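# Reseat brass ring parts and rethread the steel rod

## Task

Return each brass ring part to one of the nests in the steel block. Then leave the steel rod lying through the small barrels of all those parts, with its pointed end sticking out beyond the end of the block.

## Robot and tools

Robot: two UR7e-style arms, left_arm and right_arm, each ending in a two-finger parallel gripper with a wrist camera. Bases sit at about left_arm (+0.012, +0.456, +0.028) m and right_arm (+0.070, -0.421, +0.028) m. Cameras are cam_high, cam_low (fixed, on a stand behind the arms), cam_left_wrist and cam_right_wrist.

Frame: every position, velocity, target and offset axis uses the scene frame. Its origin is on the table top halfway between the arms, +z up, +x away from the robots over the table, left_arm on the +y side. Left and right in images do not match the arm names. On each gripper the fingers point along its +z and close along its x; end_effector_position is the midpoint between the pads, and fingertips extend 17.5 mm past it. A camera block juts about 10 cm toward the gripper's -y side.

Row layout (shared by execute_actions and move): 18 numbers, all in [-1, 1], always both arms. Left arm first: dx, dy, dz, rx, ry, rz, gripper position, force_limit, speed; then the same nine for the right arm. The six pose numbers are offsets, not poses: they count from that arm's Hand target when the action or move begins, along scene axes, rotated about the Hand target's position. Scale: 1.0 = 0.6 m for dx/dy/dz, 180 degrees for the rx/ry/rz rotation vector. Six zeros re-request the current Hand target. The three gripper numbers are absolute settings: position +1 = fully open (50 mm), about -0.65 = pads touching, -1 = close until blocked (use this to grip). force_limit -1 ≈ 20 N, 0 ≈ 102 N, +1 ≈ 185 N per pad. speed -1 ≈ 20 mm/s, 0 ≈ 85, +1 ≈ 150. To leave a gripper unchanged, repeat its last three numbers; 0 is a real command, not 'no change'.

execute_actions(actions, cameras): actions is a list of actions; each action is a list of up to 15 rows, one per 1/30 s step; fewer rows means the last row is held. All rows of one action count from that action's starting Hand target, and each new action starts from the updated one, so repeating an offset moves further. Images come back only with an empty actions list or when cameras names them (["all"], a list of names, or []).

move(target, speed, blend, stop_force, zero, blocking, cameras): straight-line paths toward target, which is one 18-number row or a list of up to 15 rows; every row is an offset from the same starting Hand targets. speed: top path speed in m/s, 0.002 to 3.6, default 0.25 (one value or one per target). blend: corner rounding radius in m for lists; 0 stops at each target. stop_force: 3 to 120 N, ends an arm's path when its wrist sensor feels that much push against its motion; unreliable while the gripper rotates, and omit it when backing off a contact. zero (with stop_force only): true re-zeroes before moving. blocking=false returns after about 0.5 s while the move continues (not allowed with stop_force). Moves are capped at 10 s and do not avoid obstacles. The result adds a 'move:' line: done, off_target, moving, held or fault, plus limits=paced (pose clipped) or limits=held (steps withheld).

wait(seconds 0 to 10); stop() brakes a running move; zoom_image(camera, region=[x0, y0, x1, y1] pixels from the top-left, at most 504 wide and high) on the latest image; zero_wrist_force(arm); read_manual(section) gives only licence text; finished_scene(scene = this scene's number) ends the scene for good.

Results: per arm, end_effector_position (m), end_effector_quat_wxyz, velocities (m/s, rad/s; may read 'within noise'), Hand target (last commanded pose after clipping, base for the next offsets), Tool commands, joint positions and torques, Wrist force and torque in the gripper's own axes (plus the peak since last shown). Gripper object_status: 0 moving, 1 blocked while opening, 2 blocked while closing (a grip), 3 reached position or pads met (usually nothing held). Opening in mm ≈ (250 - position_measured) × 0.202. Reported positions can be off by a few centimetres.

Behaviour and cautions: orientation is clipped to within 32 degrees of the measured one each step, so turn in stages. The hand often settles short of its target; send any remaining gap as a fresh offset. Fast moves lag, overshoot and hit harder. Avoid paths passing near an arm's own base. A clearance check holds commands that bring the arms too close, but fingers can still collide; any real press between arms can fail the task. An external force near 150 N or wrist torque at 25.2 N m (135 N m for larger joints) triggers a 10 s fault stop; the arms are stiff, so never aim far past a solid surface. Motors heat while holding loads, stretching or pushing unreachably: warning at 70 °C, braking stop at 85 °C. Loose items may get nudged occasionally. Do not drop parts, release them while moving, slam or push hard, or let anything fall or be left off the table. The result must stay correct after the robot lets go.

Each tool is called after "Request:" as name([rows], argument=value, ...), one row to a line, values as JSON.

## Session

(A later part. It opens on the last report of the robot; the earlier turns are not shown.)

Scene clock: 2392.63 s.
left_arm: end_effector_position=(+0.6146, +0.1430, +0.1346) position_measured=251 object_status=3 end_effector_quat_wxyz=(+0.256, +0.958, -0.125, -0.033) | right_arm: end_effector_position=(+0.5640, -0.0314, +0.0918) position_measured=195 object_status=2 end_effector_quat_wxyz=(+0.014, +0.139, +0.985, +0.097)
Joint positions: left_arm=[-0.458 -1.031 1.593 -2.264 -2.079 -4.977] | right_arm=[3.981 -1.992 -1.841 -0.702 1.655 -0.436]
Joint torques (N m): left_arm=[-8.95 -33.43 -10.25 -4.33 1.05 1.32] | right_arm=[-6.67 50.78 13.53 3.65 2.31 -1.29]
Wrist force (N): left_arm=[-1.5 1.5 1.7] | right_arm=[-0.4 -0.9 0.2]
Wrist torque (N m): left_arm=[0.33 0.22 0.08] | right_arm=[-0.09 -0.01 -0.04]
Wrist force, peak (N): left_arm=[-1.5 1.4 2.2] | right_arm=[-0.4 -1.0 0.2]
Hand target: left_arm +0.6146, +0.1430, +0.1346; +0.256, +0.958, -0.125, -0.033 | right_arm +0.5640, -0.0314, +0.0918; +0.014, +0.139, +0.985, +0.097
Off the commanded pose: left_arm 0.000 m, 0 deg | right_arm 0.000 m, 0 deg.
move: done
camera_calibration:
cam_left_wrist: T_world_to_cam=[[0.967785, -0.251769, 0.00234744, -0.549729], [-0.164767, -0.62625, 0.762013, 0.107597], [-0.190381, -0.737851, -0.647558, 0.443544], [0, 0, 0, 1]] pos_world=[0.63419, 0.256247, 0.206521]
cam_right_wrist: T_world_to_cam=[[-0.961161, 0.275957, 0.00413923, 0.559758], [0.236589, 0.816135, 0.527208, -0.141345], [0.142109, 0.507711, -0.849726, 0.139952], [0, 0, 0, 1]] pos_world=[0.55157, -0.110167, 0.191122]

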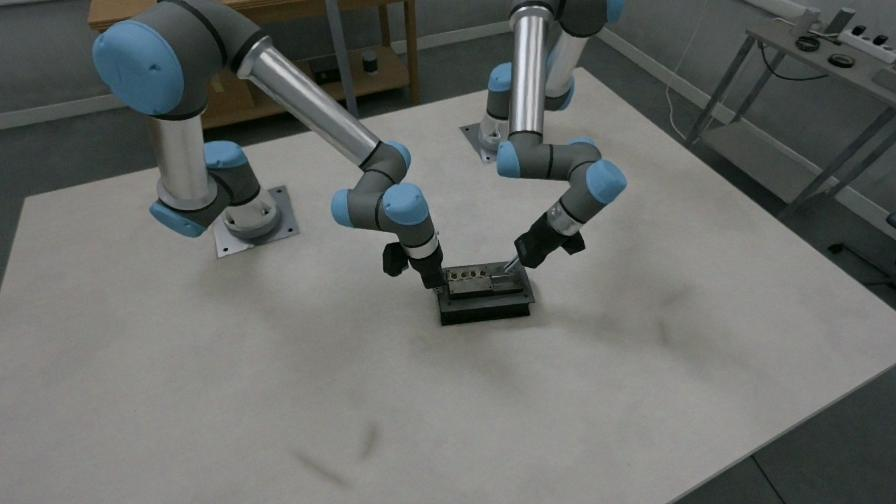

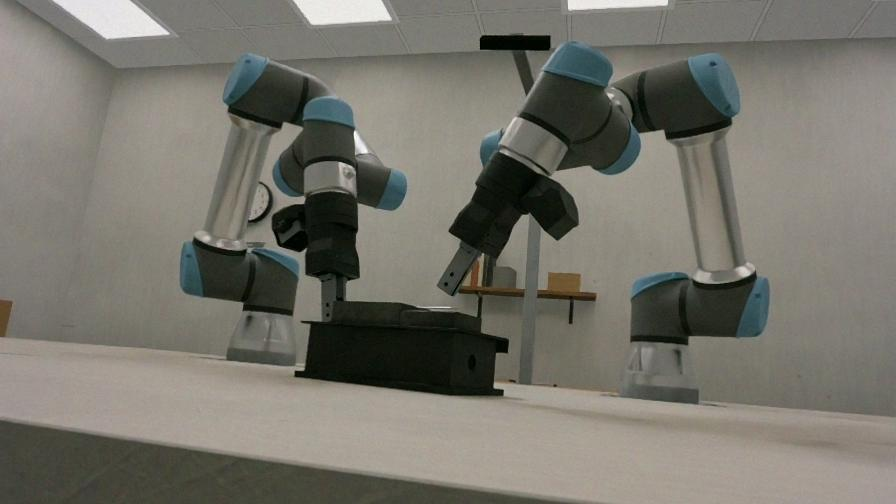

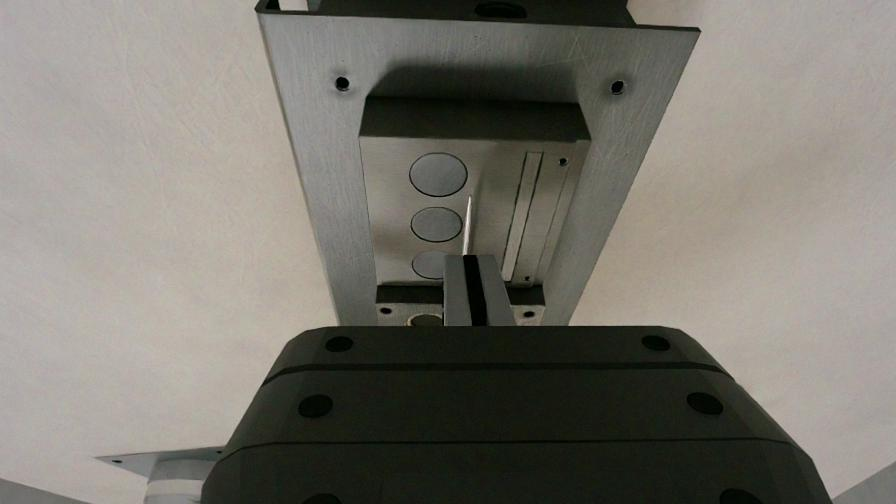

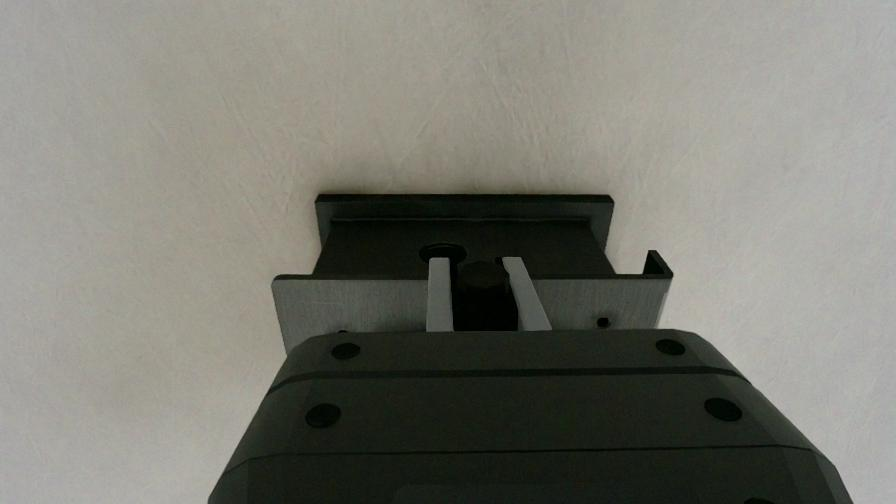

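Request:
move(target=[0,0,-0.0267,0,0,0,-1,-1,-1,0,0,0,0,0,0,-0.97,0.2,-1], speed=0.012, stop_force=3, cameras=["cam_low"])

Request:
zoom_image(camera="cam_low", region=[400, 270, 500, 330])

Scene clock: 2401.27 s.
left_arm: end_effector_position=(+0.6147, +0.1430, +0.1195) position_measured=251 object_status=3 end_effector_quat_wxyz=(+0.256, +0.958, -0.125, -0.033) | right_arm: end_effector_position=(+0.5640, -0.0314, +0.0918) position_measured=195 object_status=2 end_effector_quat_wxyz=(+0.014, +0.139, +0.985, +0.097)
Joint positions: left_arm=[-0.458 -1.012 1.607 -2.297 -2.079 -4.977] | right_arm=[3.981 -1.992 -1.841 -0.702 1.655 -0.436]
Joint torques (N m): left_arm=[-6.34 -58.61 -36.44 -2.1 1.12 1.01] | right_arm=[-7.53 38.16 13.71 1.86 2.42 -1.2]
Wrist force (N): left_arm=[-2.1 2.5 -0.7] | right_arm=[-0.3 -3.2 -5.8]
Wrist torque (N m): left_arm=[0.33 0.26 0.08] | right_arm=[-0.07 -0.04 0.02]
Wrist force, peak (N): left_arm=[-2.3 3.7 -4.4] | right_arm=[1.2 -3.8 -12.4]
Hand target: left_arm +0.6147, +0.1430, +0.1195; +0.256, +0.958, -0.125, -0.033 (not the last commanded pose) | right_arm +0.5640, -0.0314, +0.0918; +0.014, +0.139, +0.985, +0.097
Off the commanded pose: left_arm 0.001 m, 0 deg | right_arm 0.000 m, 0 deg.
move: contact (left_arm)
Images, in order (width x height): cam_low 896x504.

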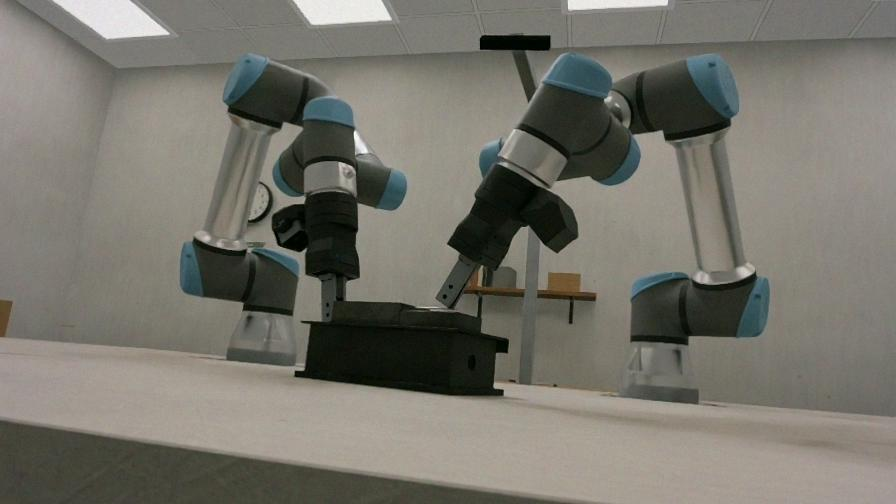

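Scaled by 5.040.

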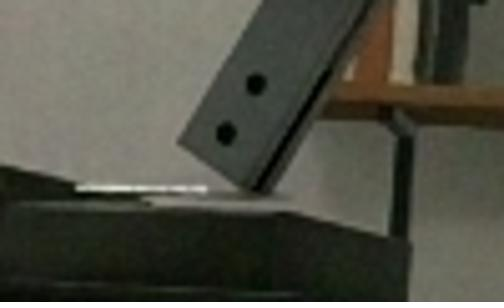

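Request:
move(target=[0,0,0.0035,0,0,0,-1,-1,-1,0,0,0,0,0,0,-0.97,0.2,-1], speed=0.012, cameras=["cam_low"])

Request:
zoom_image(camera="cam_low", region=[400, 270, 500, 330])

Request:
move(target=[0,0,0,0,0,0,-1,-1,-1,0,0,0,0,0,0,-0.24,0.2,-1], speed=0.01, cameras=["all"])

Request:
zoom_image(camera="cam_low", region=[400, 270, 500, 330])

Scene clock: 2411.33 s.
left_arm: end_effector_position=(+0.6147, +0.1430, +0.1217) position_measured=251 object_status=3 end_effector_quat_wxyz=(+0.256, +0.958, -0.125, -0.033) | right_arm: end_effector_position=(+0.5640, -0.0314, +0.0917) position_measured=195 object_status=2 end_effector_quat_wxyz=(+0.014, +0.139, +0.985, +0.097)
Joint positions: left_arm=[-0.458 -1.015 1.605 -2.292 -2.079 -4.977] | right_arm=[3.981 -1.992 -1.841 -0.702 1.655 -0.436]
Joint torques (N m): left_arm=[-5.89 -55.04 -34.27 -2.95 1.11 0.95] | right_arm=[-7.2 35.73 14.69 1.56 2.37 -1.21]
Wrist force (N): left_arm=[-1.4 1.4 1.7] | right_arm=[0.0 -0.7 0.3]
Wrist torque (N m): left_arm=[0.31 0.20 0.09] | right_arm=[-0.05 -0.03 -0.07]
Wrist force, peak (N): left_arm=[-2.2 2.6 -0.9] | right_arm=[-0.2 -3.1 -6.1]
Hand target: left_arm +0.6147, +0.1430, +0.1216; +0.256, +0.958, -0.125, -0.033 | right_arm +0.5640, -0.0314, +0.0918; +0.014, +0.139, +0.985, +0.097
Off the commanded pose: left_arm 0.000 m, 0 deg | right_arm 0.000 m, 0 deg.
move: done
Images, in order (width x height): cam_low 896x504.

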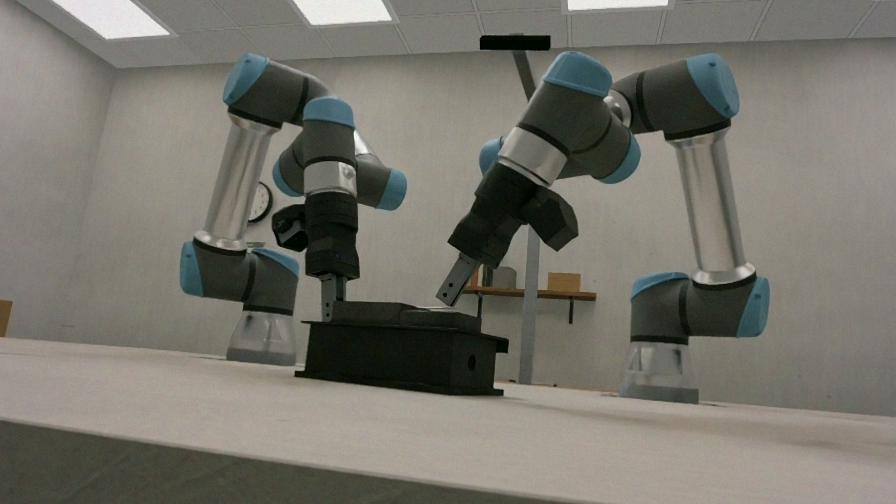

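Scaled by 5.040.

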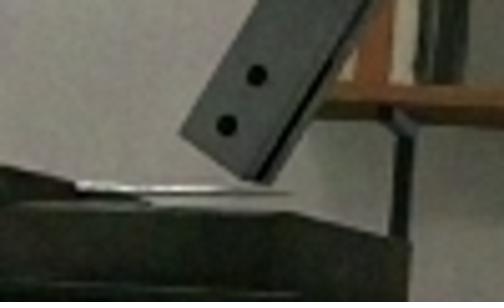

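Scene clock: 2411.83 s.
left_arm: end_effector_position=(+0.6147, +0.1429, +0.1217) position_measured=251 object_status=3 end_effector_quat_wxyz=(+0.256, +0.958, -0.125, -0.033) | right_arm: end_effector_position=(+0.5640, -0.0314, +0.0917) position_measured=188 object_status=3 end_effector_quat_wxyz=(+0.014, +0.139, +0.985, +0.097)
Joint positions: left_arm=[-0.458 -1.015 1.605 -2.292 -2.079 -4.977] | right_arm=[3.981 -1.992 -1.841 -0.702 1.655 -0.436]
Joint torques (N m): left_arm=[-5.95 -46.14 -28.92 -5.32 1.08 0.97] | right_arm=[-7.84 41.54 14.4 1.99 2.46 -1.24]
Wrist force (N): left_arm=[-1.4 1.3 1.9] | right_arm=[-0.4 -0.8 0.3]
Wrist torque (N m): left_arm=[0.29 0.21 0.08] | right_arm=[-0.07 -0.02 -0.03]
Wrist force, peak (N): left_arm=[-1.4 1.5 2.2] | right_arm=[-0.4 -0.9 0.3]
Hand target: left_arm +0.6147, +0.1430, +0.1216; +0.256, +0.958, -0.125, -0.033 | right_arm +0.5640, -0.0314, +0.0918; +0.014, +0.139, +0.985, +0.097
Off the commanded pose: left_arm 0.000 m, 0 deg | right_arm 0.000 m, 0 deg.
move: done
camera_calibration:
cam_left_wrist: T_world_to_cam=[[0.967788, -0.251754, 0.00251874, -0.549834], [-0.164875, -0.626187, 0.762041, 0.117567], [-0.19027, -0.737909, -0.647524, 0.435082], [0, 0, 0, 1]] pos_world=[0.634289, 0.256247, 0.19352]
cam_right_wrist: T_world_to_cam=[[-0.961161, 0.275958, 0.00413994, 0.559758], [0.236591, 0.816135, 0.527208, -0.141293], [0.142109, 0.507711, -0.849726, 0.139867], [0, 0, 0, 1]] pos_world=[0.55157, -0.110167, 0.191022]

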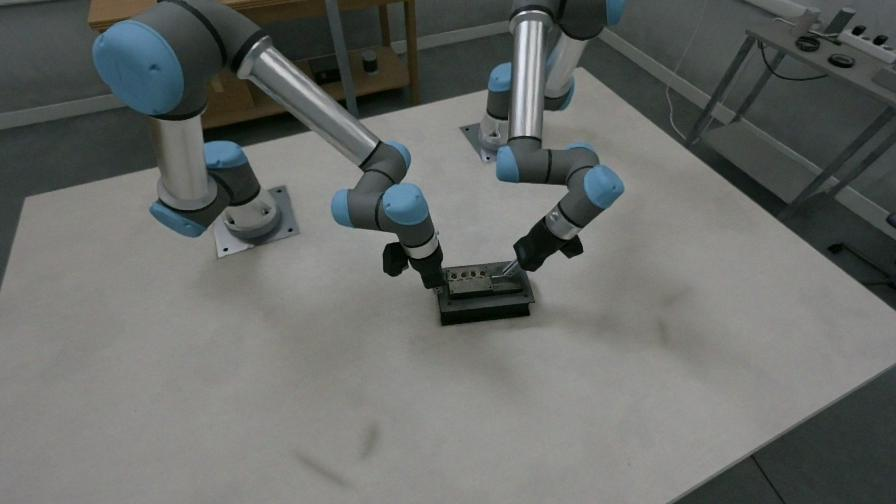

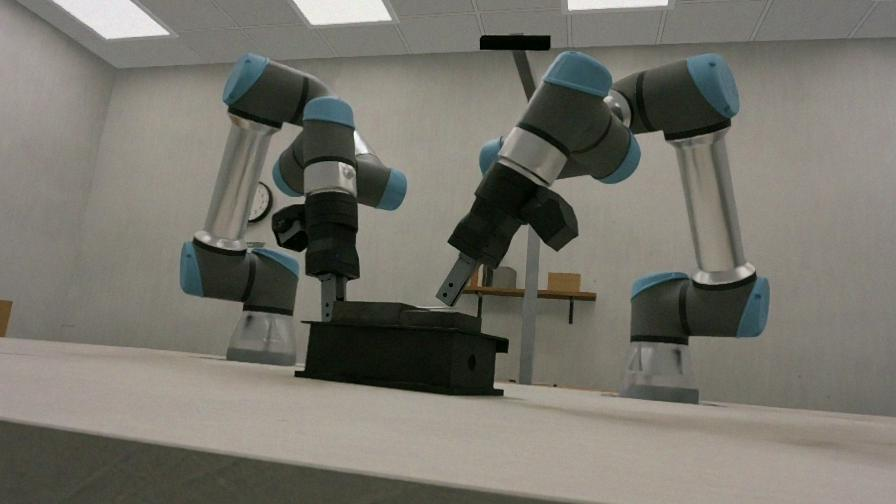

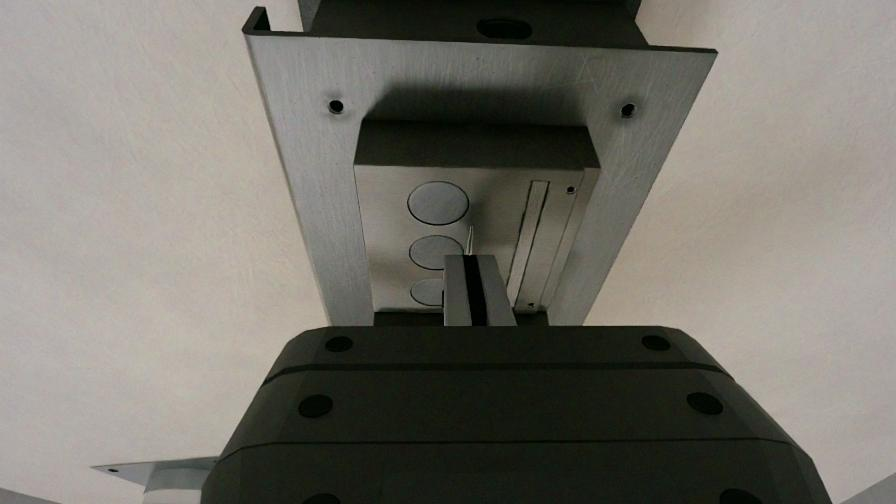

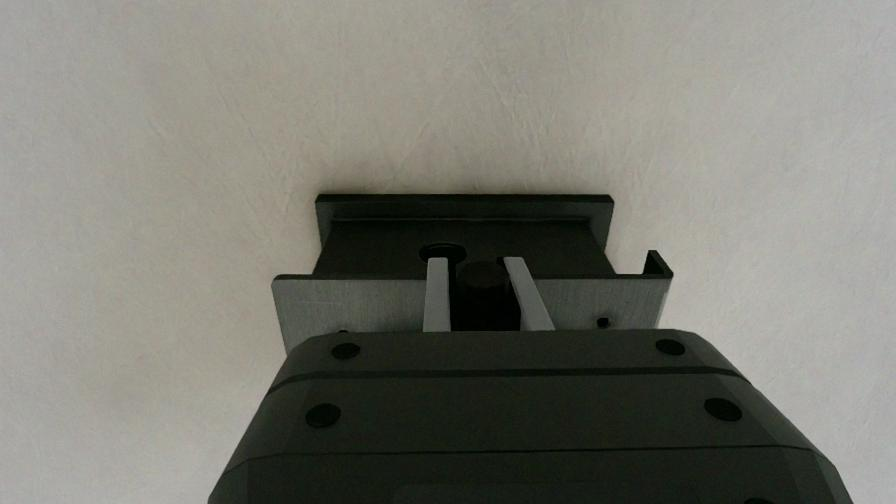

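Scaled by 5.040.

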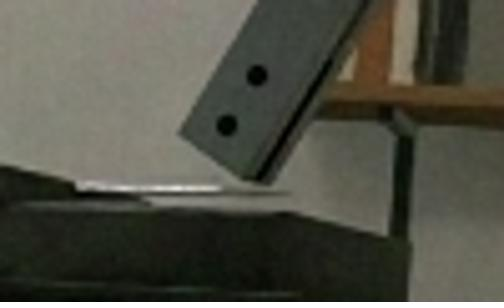

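Request:
move(target=[0,0,0,0,0,0,-1,-1,-1,0,0,0,0,0,0,0.0,0.2,-1], speed=0.01, cameras=["cam_low", "cam_left_wrist", "cam_right_wrist"])

Request:
zoom_image(camera="cam_low", region=[400, 270, 500, 330])

Request:
zoom_image(camera="cam_right_wrist", region=[380, 220, 580, 340])

Scene clock: 2419.33 s.
left_arm: end_effector_position=(+0.6147, +0.1430, +0.1216) position_measured=251 object_status=3 end_effector_quat_wxyz=(+0.256, +0.958, -0.125, -0.033) | right_arm: end_effector_position=(+0.5640, -0.0314, +0.0918) position_measured=152 object_status=3 end_effector_quat_wxyz=(+0.014, +0.139, +0.985, +0.097)
Joint positions: left_arm=[-0.458 -1.015 1.605 -2.292 -2.079 -4.977] | right_arm=[3.981 -1.992 -1.841 -0.702 1.655 -0.436]
Joint torques (N m): left_arm=[-5.56 -34.04 -11.89 -5.44 1.14 1] | right_arm=[-7.54 50.58 15.42 4.31 2.35 -1.19]
Wrist force (N): left_arm=[-1.6 1.4 1.8] | right_arm=[-0.1 -0.7 0.1]
Wrist torque (N m): left_arm=[0.30 0.25 0.09] | right_arm=[-0.07 -0.01 -0.07]
Wrist force, peak (N): left_arm=[-1.6 1.6 2.2] | right_arm=[-0.4 -0.9 0.4]
Hand target: left_arm +0.6147, +0.1430, +0.1216; +0.256, +0.958, -0.125, -0.033 | right_arm +0.5640, -0.0314, +0.0918; +0.014, +0.139, +0.985, +0.097
Off the commanded pose: left_arm 0.000 m, 0 deg | right_arm 0.000 m, 0 deg.
move: done
camera_calibration:
cam_left_wrist: T_world_to_cam=[[0.967799, -0.251712, 0.00242815, -0.549737], [-0.164793, -0.626256, 0.762002, 0.117523], [-0.190284, -0.737865, -0.64757, 0.43507], [0, 0, 0, 1]] pos_world=[0.634189, 0.256247, 0.193521]
cam_right_wrist: T_world_to_cam=[[-0.961161, 0.275958, 0.00413994, 0.559758], [0.236591, 0.816135, 0.527208, -0.141346], [0.142109, 0.507711, -0.849726, 0.139952], [0, 0, 0, 1]] pos_world=[0.55157, -0.110167, 0.191122]
Images, in order (width x height): cam_low 896x504, cam_left_wrist 896x504, cam_right_wrist 896x504.

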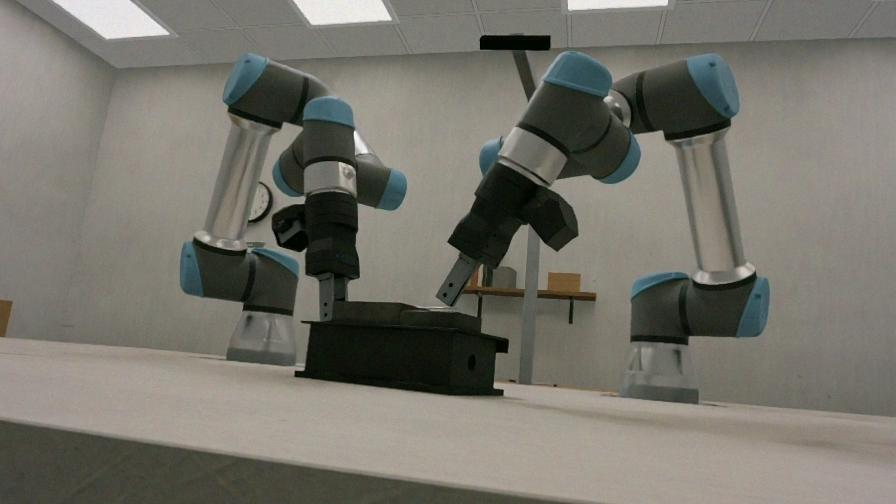

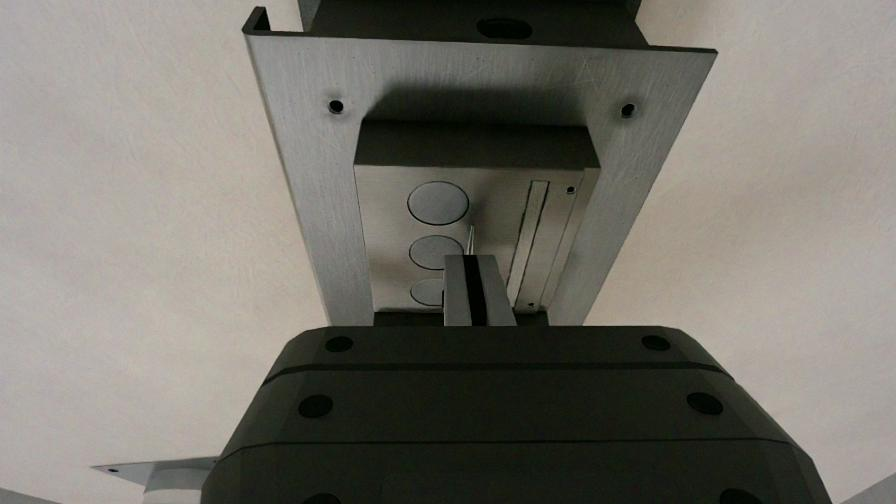

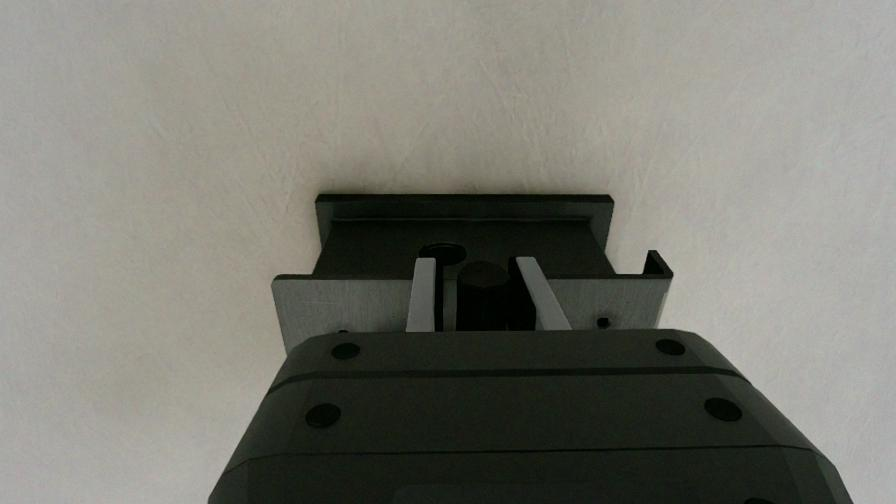

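Scaled by 5.040.

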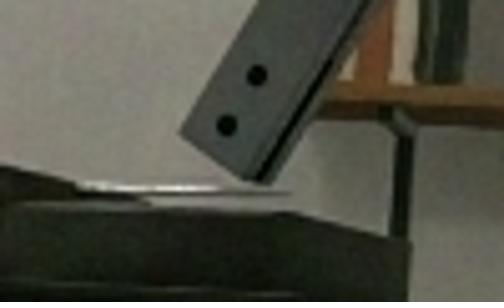

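Scaled by 2.520.

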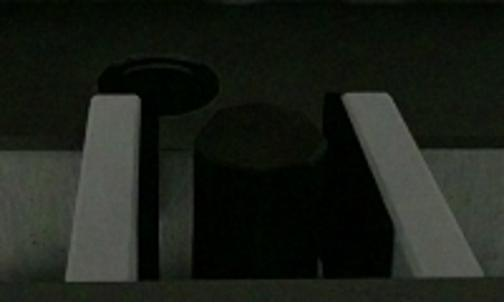

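Request:
move(target=[0,0,0.005,0,0,0,-1,-1,-1,0,0,0,0,0,0,0.0,0.2,-1], speed=0.01, cameras=["cam_low", "cam_left_wrist", "cam_right_wrist"])

Request:
zoom_image(camera="cam_low", region=[400, 270, 500, 330])

Scene clock: 2424.67 s.
left_arm: end_effector_position=(+0.6147, +0.1430, +0.1247) position_measured=251 object_status=3 end_effector_quat_wxyz=(+0.256, +0.958, -0.125, -0.033) | right_arm: end_effector_position=(+0.5640, -0.0314, +0.0918) position_measured=152 object_status=3 end_effector_quat_wxyz=(+0.014, +0.139, +0.985, +0.097)
Joint positions: left_arm=[-0.458 -1.019 1.602 -2.286 -2.079 -4.977] | right_arm=[3.981 -1.992 -1.841 -0.702 1.655 -0.436]
Joint torques (N m): left_arm=[-6.92 -53.78 -33.75 -3.27 1.21 0.77] | right_arm=[-6.94 50.96 15.52 5.95 2.3 -1.1]
Wrist force (N): left_arm=[-1.7 1.3 1.9] | right_arm=[0.1 -0.7 0.1]
Wrist torque (N m): left_arm=[0.30 0.26 0.08] | right_arm=[-0.06 -0.04 -0.07]
Wrist force, peak (N): left_arm=[-1.9 1.5 1.9] | right_arm=[0.0 -0.9 0.3]
Hand target: left_arm +0.6147, +0.1430, +0.1246; +0.256, +0.958, -0.125, -0.033 | right_arm +0.5640, -0.0314, +0.0918; +0.014, +0.139, +0.985, +0.097
Off the commanded pose: left_arm 0.000 m, 0 deg | right_arm 0.000 m, 0 deg.
move: done
camera_calibration:
cam_left_wrist: T_world_to_cam=[[0.967799, -0.251712, 0.00242815, -0.549745], [-0.164793, -0.626256, 0.762002, 0.115161], [-0.190284, -0.737865, -0.64757, 0.437078], [0, 0, 0, 1]] pos_world=[0.634189, 0.256247, 0.196621]
cam_right_wrist: T_world_to_cam=[[-0.961161, 0.275957, 0.00413923, 0.559758], [0.236589, 0.816135, 0.527208, -0.141345], [0.142109, 0.507711, -0.849726, 0.139952], [0, 0, 0, 1]] pos_world=[0.55157, -0.110167, 0.191122]
Images, in order (width x height): cam_low 896x504, cam_left_wrist 896x504, cam_right_wrist 896x504.

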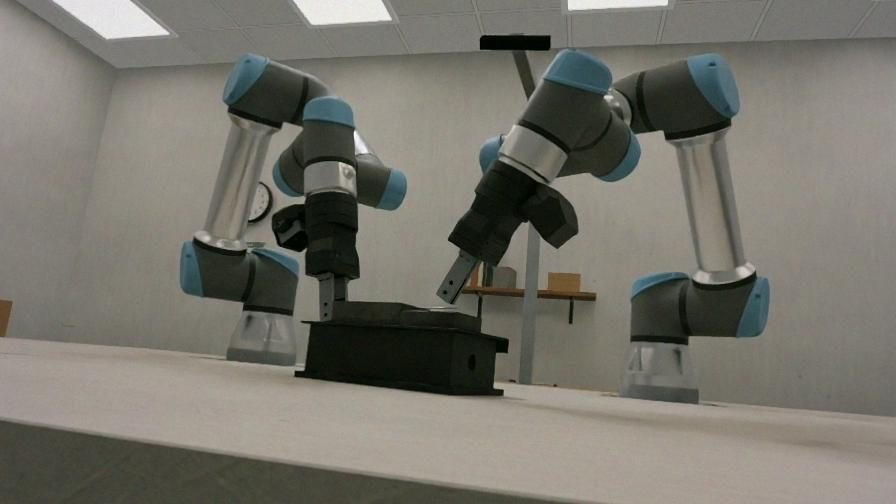

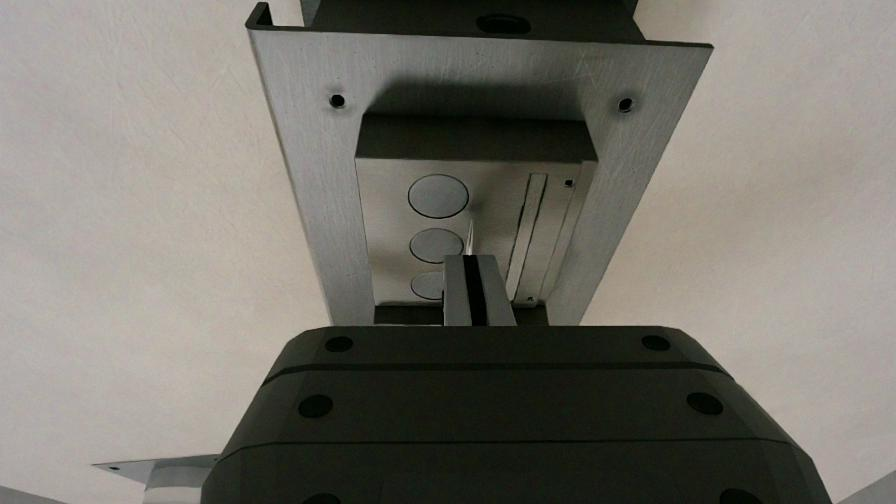

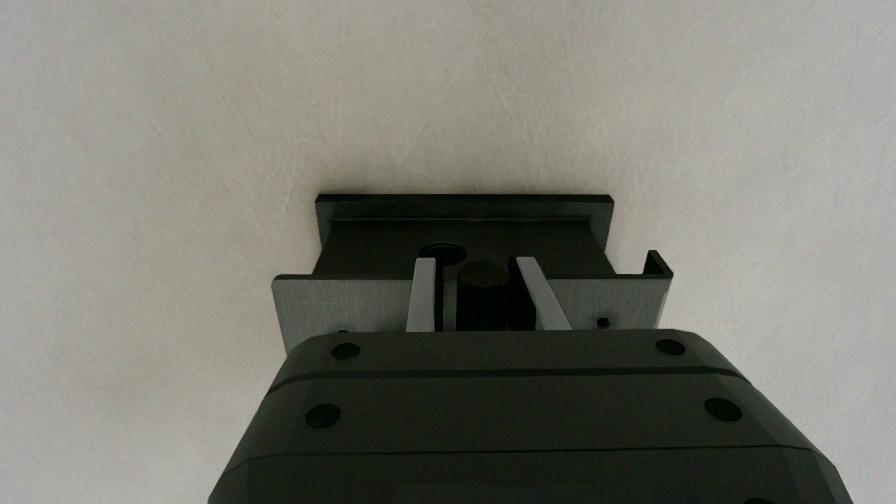

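Scaled by 5.040.

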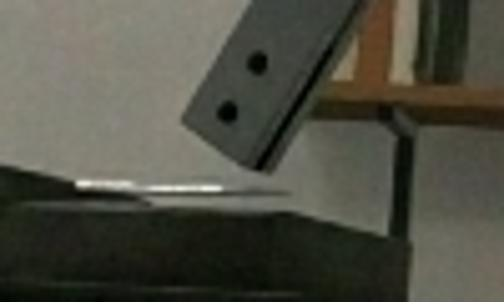

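Request:
move([
  [0,0,0.06,0,0,0,-1,-1,-1,0,0,0,0,0,0,0.15,0.2,-1],
  [0.03,0.06,0.16,0,0,0,-1,-1,-1,-0.009,-0.031,0.163,0,0,0,0.15,0.2,-1],
], speed=[0.03, 0.06], cameras=["all"])

Request:
zoom_image(camera="cam_low", region=[300, 250, 500, 350])

Request:
zoom_image(camera="cam_high", region=[420, 240, 540, 320])

Scene clock: 2434.00 s.
left_arm: end_effector_position=(+0.6328, +0.1791, +0.2209) position_measured=251 object_status=3 end_effector_quat_wxyz=(+0.256, +0.958, -0.125, -0.033) | right_arm: end_effector_position=(+0.5587, -0.0500, +0.1897) position_measured=130 object_status=3 end_effector_quat_wxyz=(+0.014, +0.139, +0.985, +0.097)
Joint positions: left_arm=[-0.396 -1.107 1.459 -2.019 -2.086 -4.907] | right_arm=[3.966 -1.831 -1.772 -0.932 1.657 -0.451]
Joint torques (N m): left_arm=[-11.83 -33.28 -12.15 -5.41 -2.98 -1.02] | right_arm=[-0.4 25.82 16.05 6.09 2.21 0.33]
Wrist force (N): left_arm=[-2.0 1.5 2.2] | right_arm=[-0.2 -0.7 0.3]
Wrist torque (N m): left_arm=[0.30 0.35 0.16] | right_arm=[-0.06 0.00 0.02]
Wrist force, peak (N): left_arm=[-1.6 1.6 3.4] | right_arm=[0.1 -0.7 1.3]
Hand target: left_arm +0.6327, +0.1790, +0.2206; +0.256, +0.958, -0.125, -0.033 | right_arm +0.5586, -0.0500, +0.1896; +0.014, +0.139, +0.985, +0.097
Off the commanded pose: left_arm 0.000 m, 0 deg | right_arm 0.000 m, 0 deg.
move: done
camera_calibration:
cam_left_wrist: T_world_to_cam=[[0.967847, -0.251522, 0.00287648, -0.558626], [-0.164975, -0.626104, 0.762087, 0.0674972], [-0.189881, -0.738059, -0.647468, 0.529218], [0, 0, 0, 1]] pos_world=[0.652288, 0.292347, 0.29282]
cam_right_wrist: T_world_to_cam=[[-0.961172, 0.27592, 0.00406851, 0.559317], [0.236488, 0.816033, 0.527413, -0.176519], [0.142204, 0.507897, -0.849599, 0.233286], [0, 0, 0, 1]] pos_world=[0.54617, -0.128767, 0.289023]

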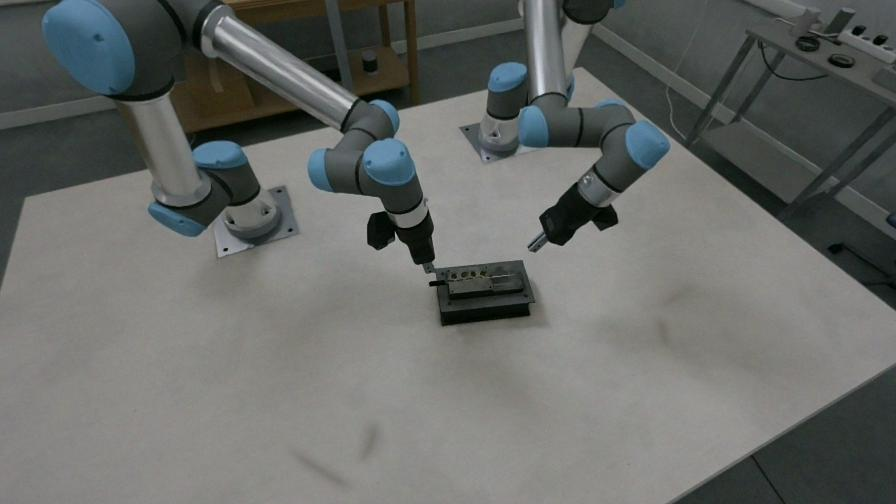

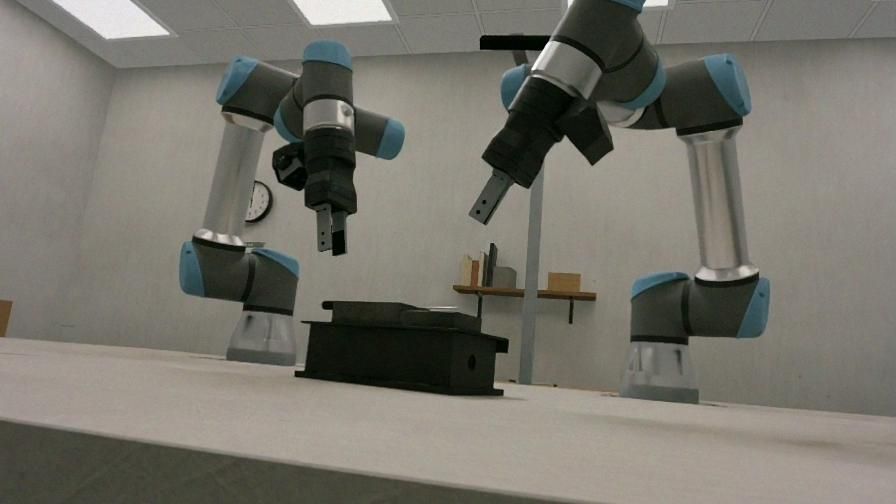

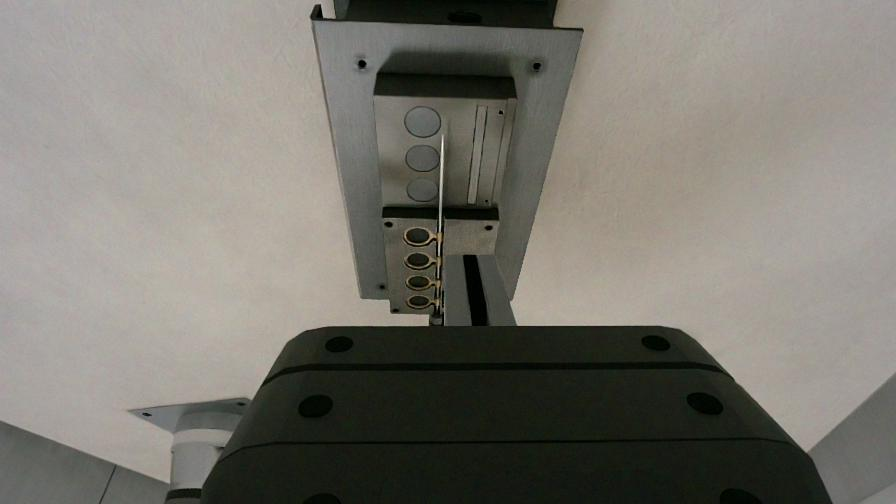

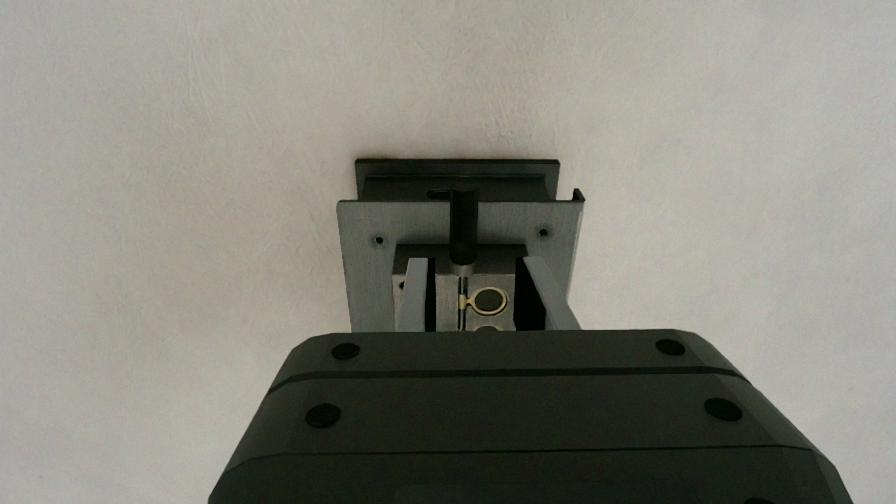

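Scaled by 2.520.

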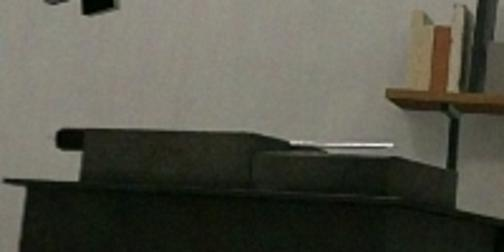

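Scaled by 4.200.

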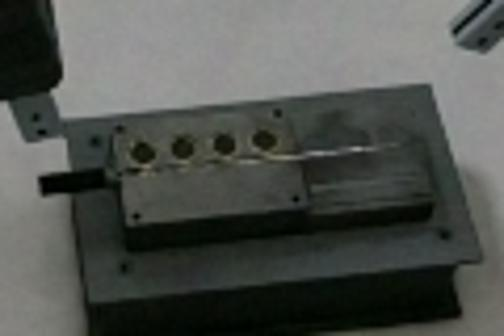

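Request:
zoom_image(camera="cam_left_wrist", region=[380, 210, 500, 330])

Request:
zoom_image(camera="cam_right_wrist", region=[430, 230, 530, 340])

Scaled by 4.200.

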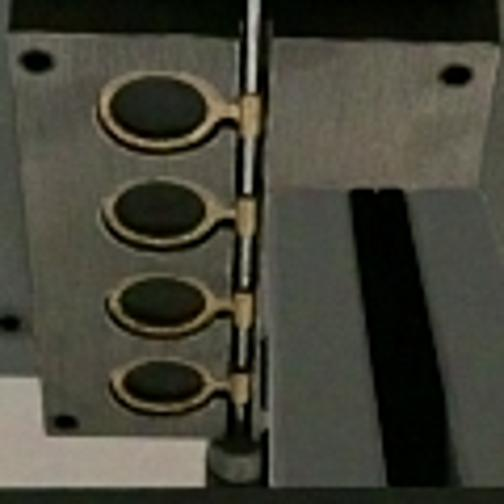

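Scaled by 4.582.

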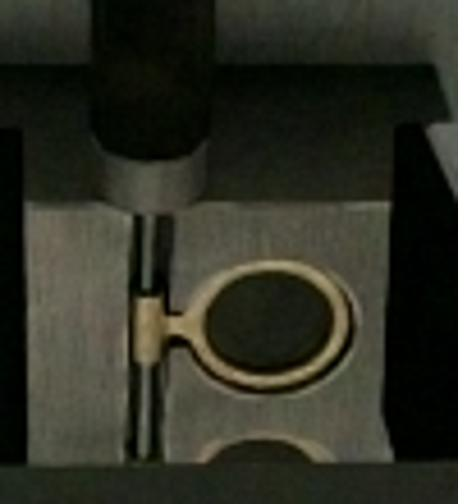

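Request:
move(target=[-0.07,-0.095,0.03,0,0,0,-1,-1,-1,0,-0.08,0.15,0,0,0,0.15,0.2,-1], speed=0.12, cameras=["cam_left_wrist", "cam_right_wrist"])

Request:
zoom_image(camera="cam_left_wrist", region=[400, 50, 500, 150])

Request:
zoom_image(camera="cam_left_wrist", region=[400, 120, 500, 220])

Scene clock: 2446.30 s.
left_arm: end_effector_position=(+0.5906, +0.1220, +0.2387) position_measured=251 object_status=3 end_effector_quat_wxyz=(+0.256, +0.958, -0.125, -0.033) | right_arm: end_effector_position=(+0.5586, -0.0980, +0.2796) position_measured=130 object_status=3 end_effector_quat_wxyz=(+0.014, +0.139, +0.985, +0.097)
Joint positions: left_arm=[-0.505 -1.171 1.521 -2.077 -2.072 -5.03] | right_arm=[3.905 -1.697 -1.69 -1.154 1.668 -0.512]
Joint torques (N m): left_arm=[8.15 -29.73 -39.79 -1.94 -3.26 -0.54] | right_arm=[9.38 28.29 24.09 2.35 -0.84 1.38]
Wrist force (N): left_arm=[-1.3 1.3 1.6] | right_arm=[-0.2 -0.7 0.3]
Wrist torque (N m): left_arm=[0.25 0.18 0.10] | right_arm=[-0.05 0.00 -0.03]
Wrist force, peak (N): left_arm=[-2.1 2.8 2.5] | right_arm=[0.8 -0.1 2.7]
Hand target: left_arm +0.5907, +0.1220, +0.2386; +0.256, +0.958, -0.125, -0.033 | right_arm +0.5586, -0.0980, +0.2796; +0.014, +0.139, +0.985, +0.097
Off the commanded pose: left_arm 0.000 m, 0 deg | right_arm 0.000 m, 0 deg.
move: done
camera_calibration:
cam_left_wrist: T_world_to_cam=[[0.967767, -0.251835, 0.00254171, -0.532067], [-0.164983, -0.626317, 0.76191, 0.0114213], [-0.190284, -0.737771, -0.647678, 0.490785], [0, 0, 0, 1]] pos_world=[0.61019, 0.235247, 0.310521]
cam_right_wrist: T_world_to_cam=[[-0.961149, 0.275999, 0.0041183, 0.572178], [0.23658, 0.816006, 0.527412, -0.184819], [0.142205, 0.507896, -0.8496, 0.334044], [0, 0, 0, 1]] pos_world=[0.54617, -0.176767, 0.378923]
Images, in order (width x height): cam_left_wrist 896x504, cam_right_wrist 896x504.

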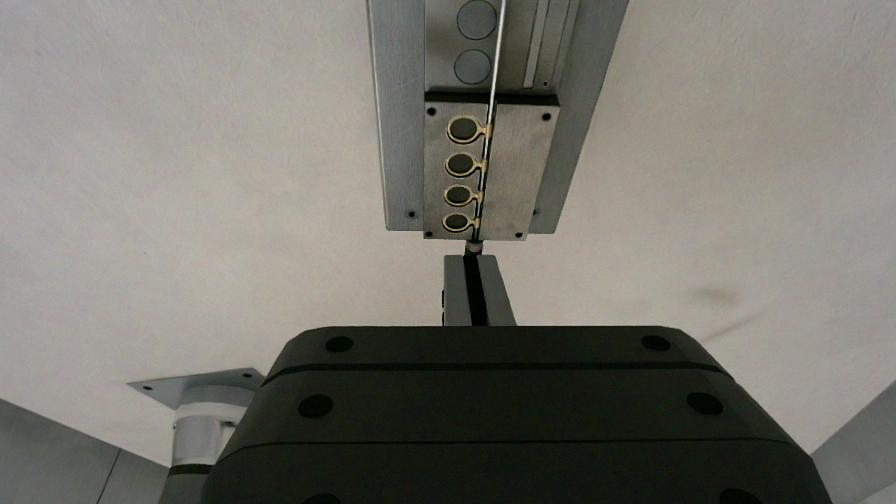

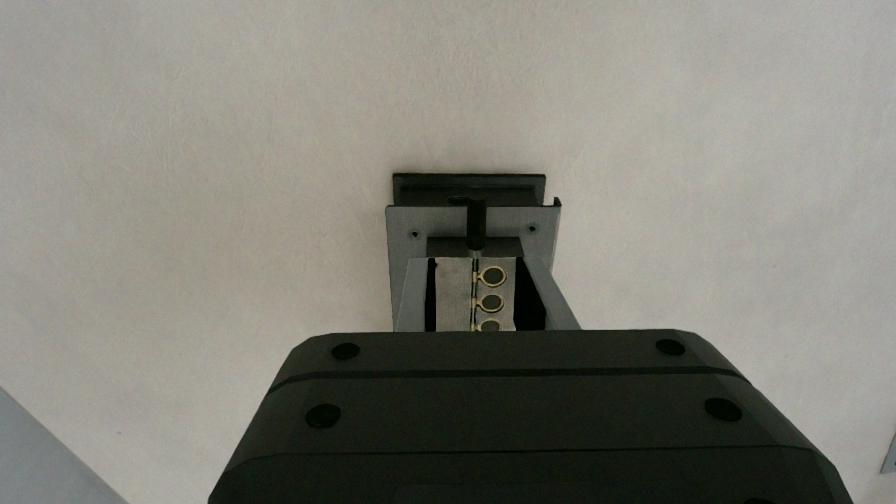

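Scaled by 5.040.

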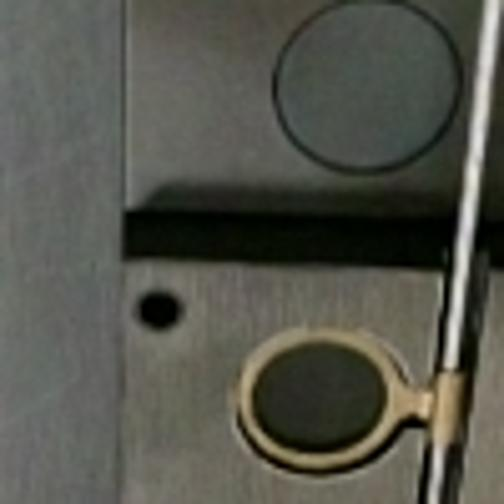

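Scaled by 5.040.

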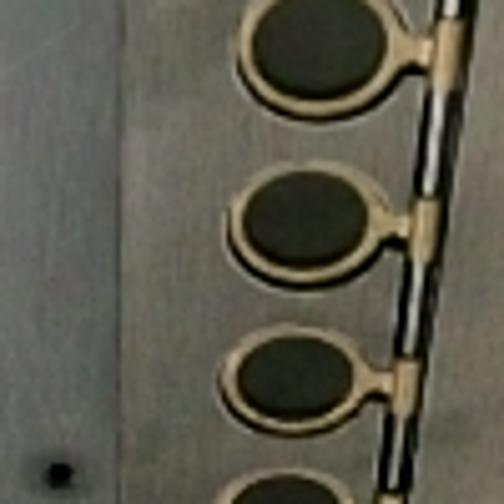

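Request:
finished_scene(scene=1)

The scene is finished: the task was done.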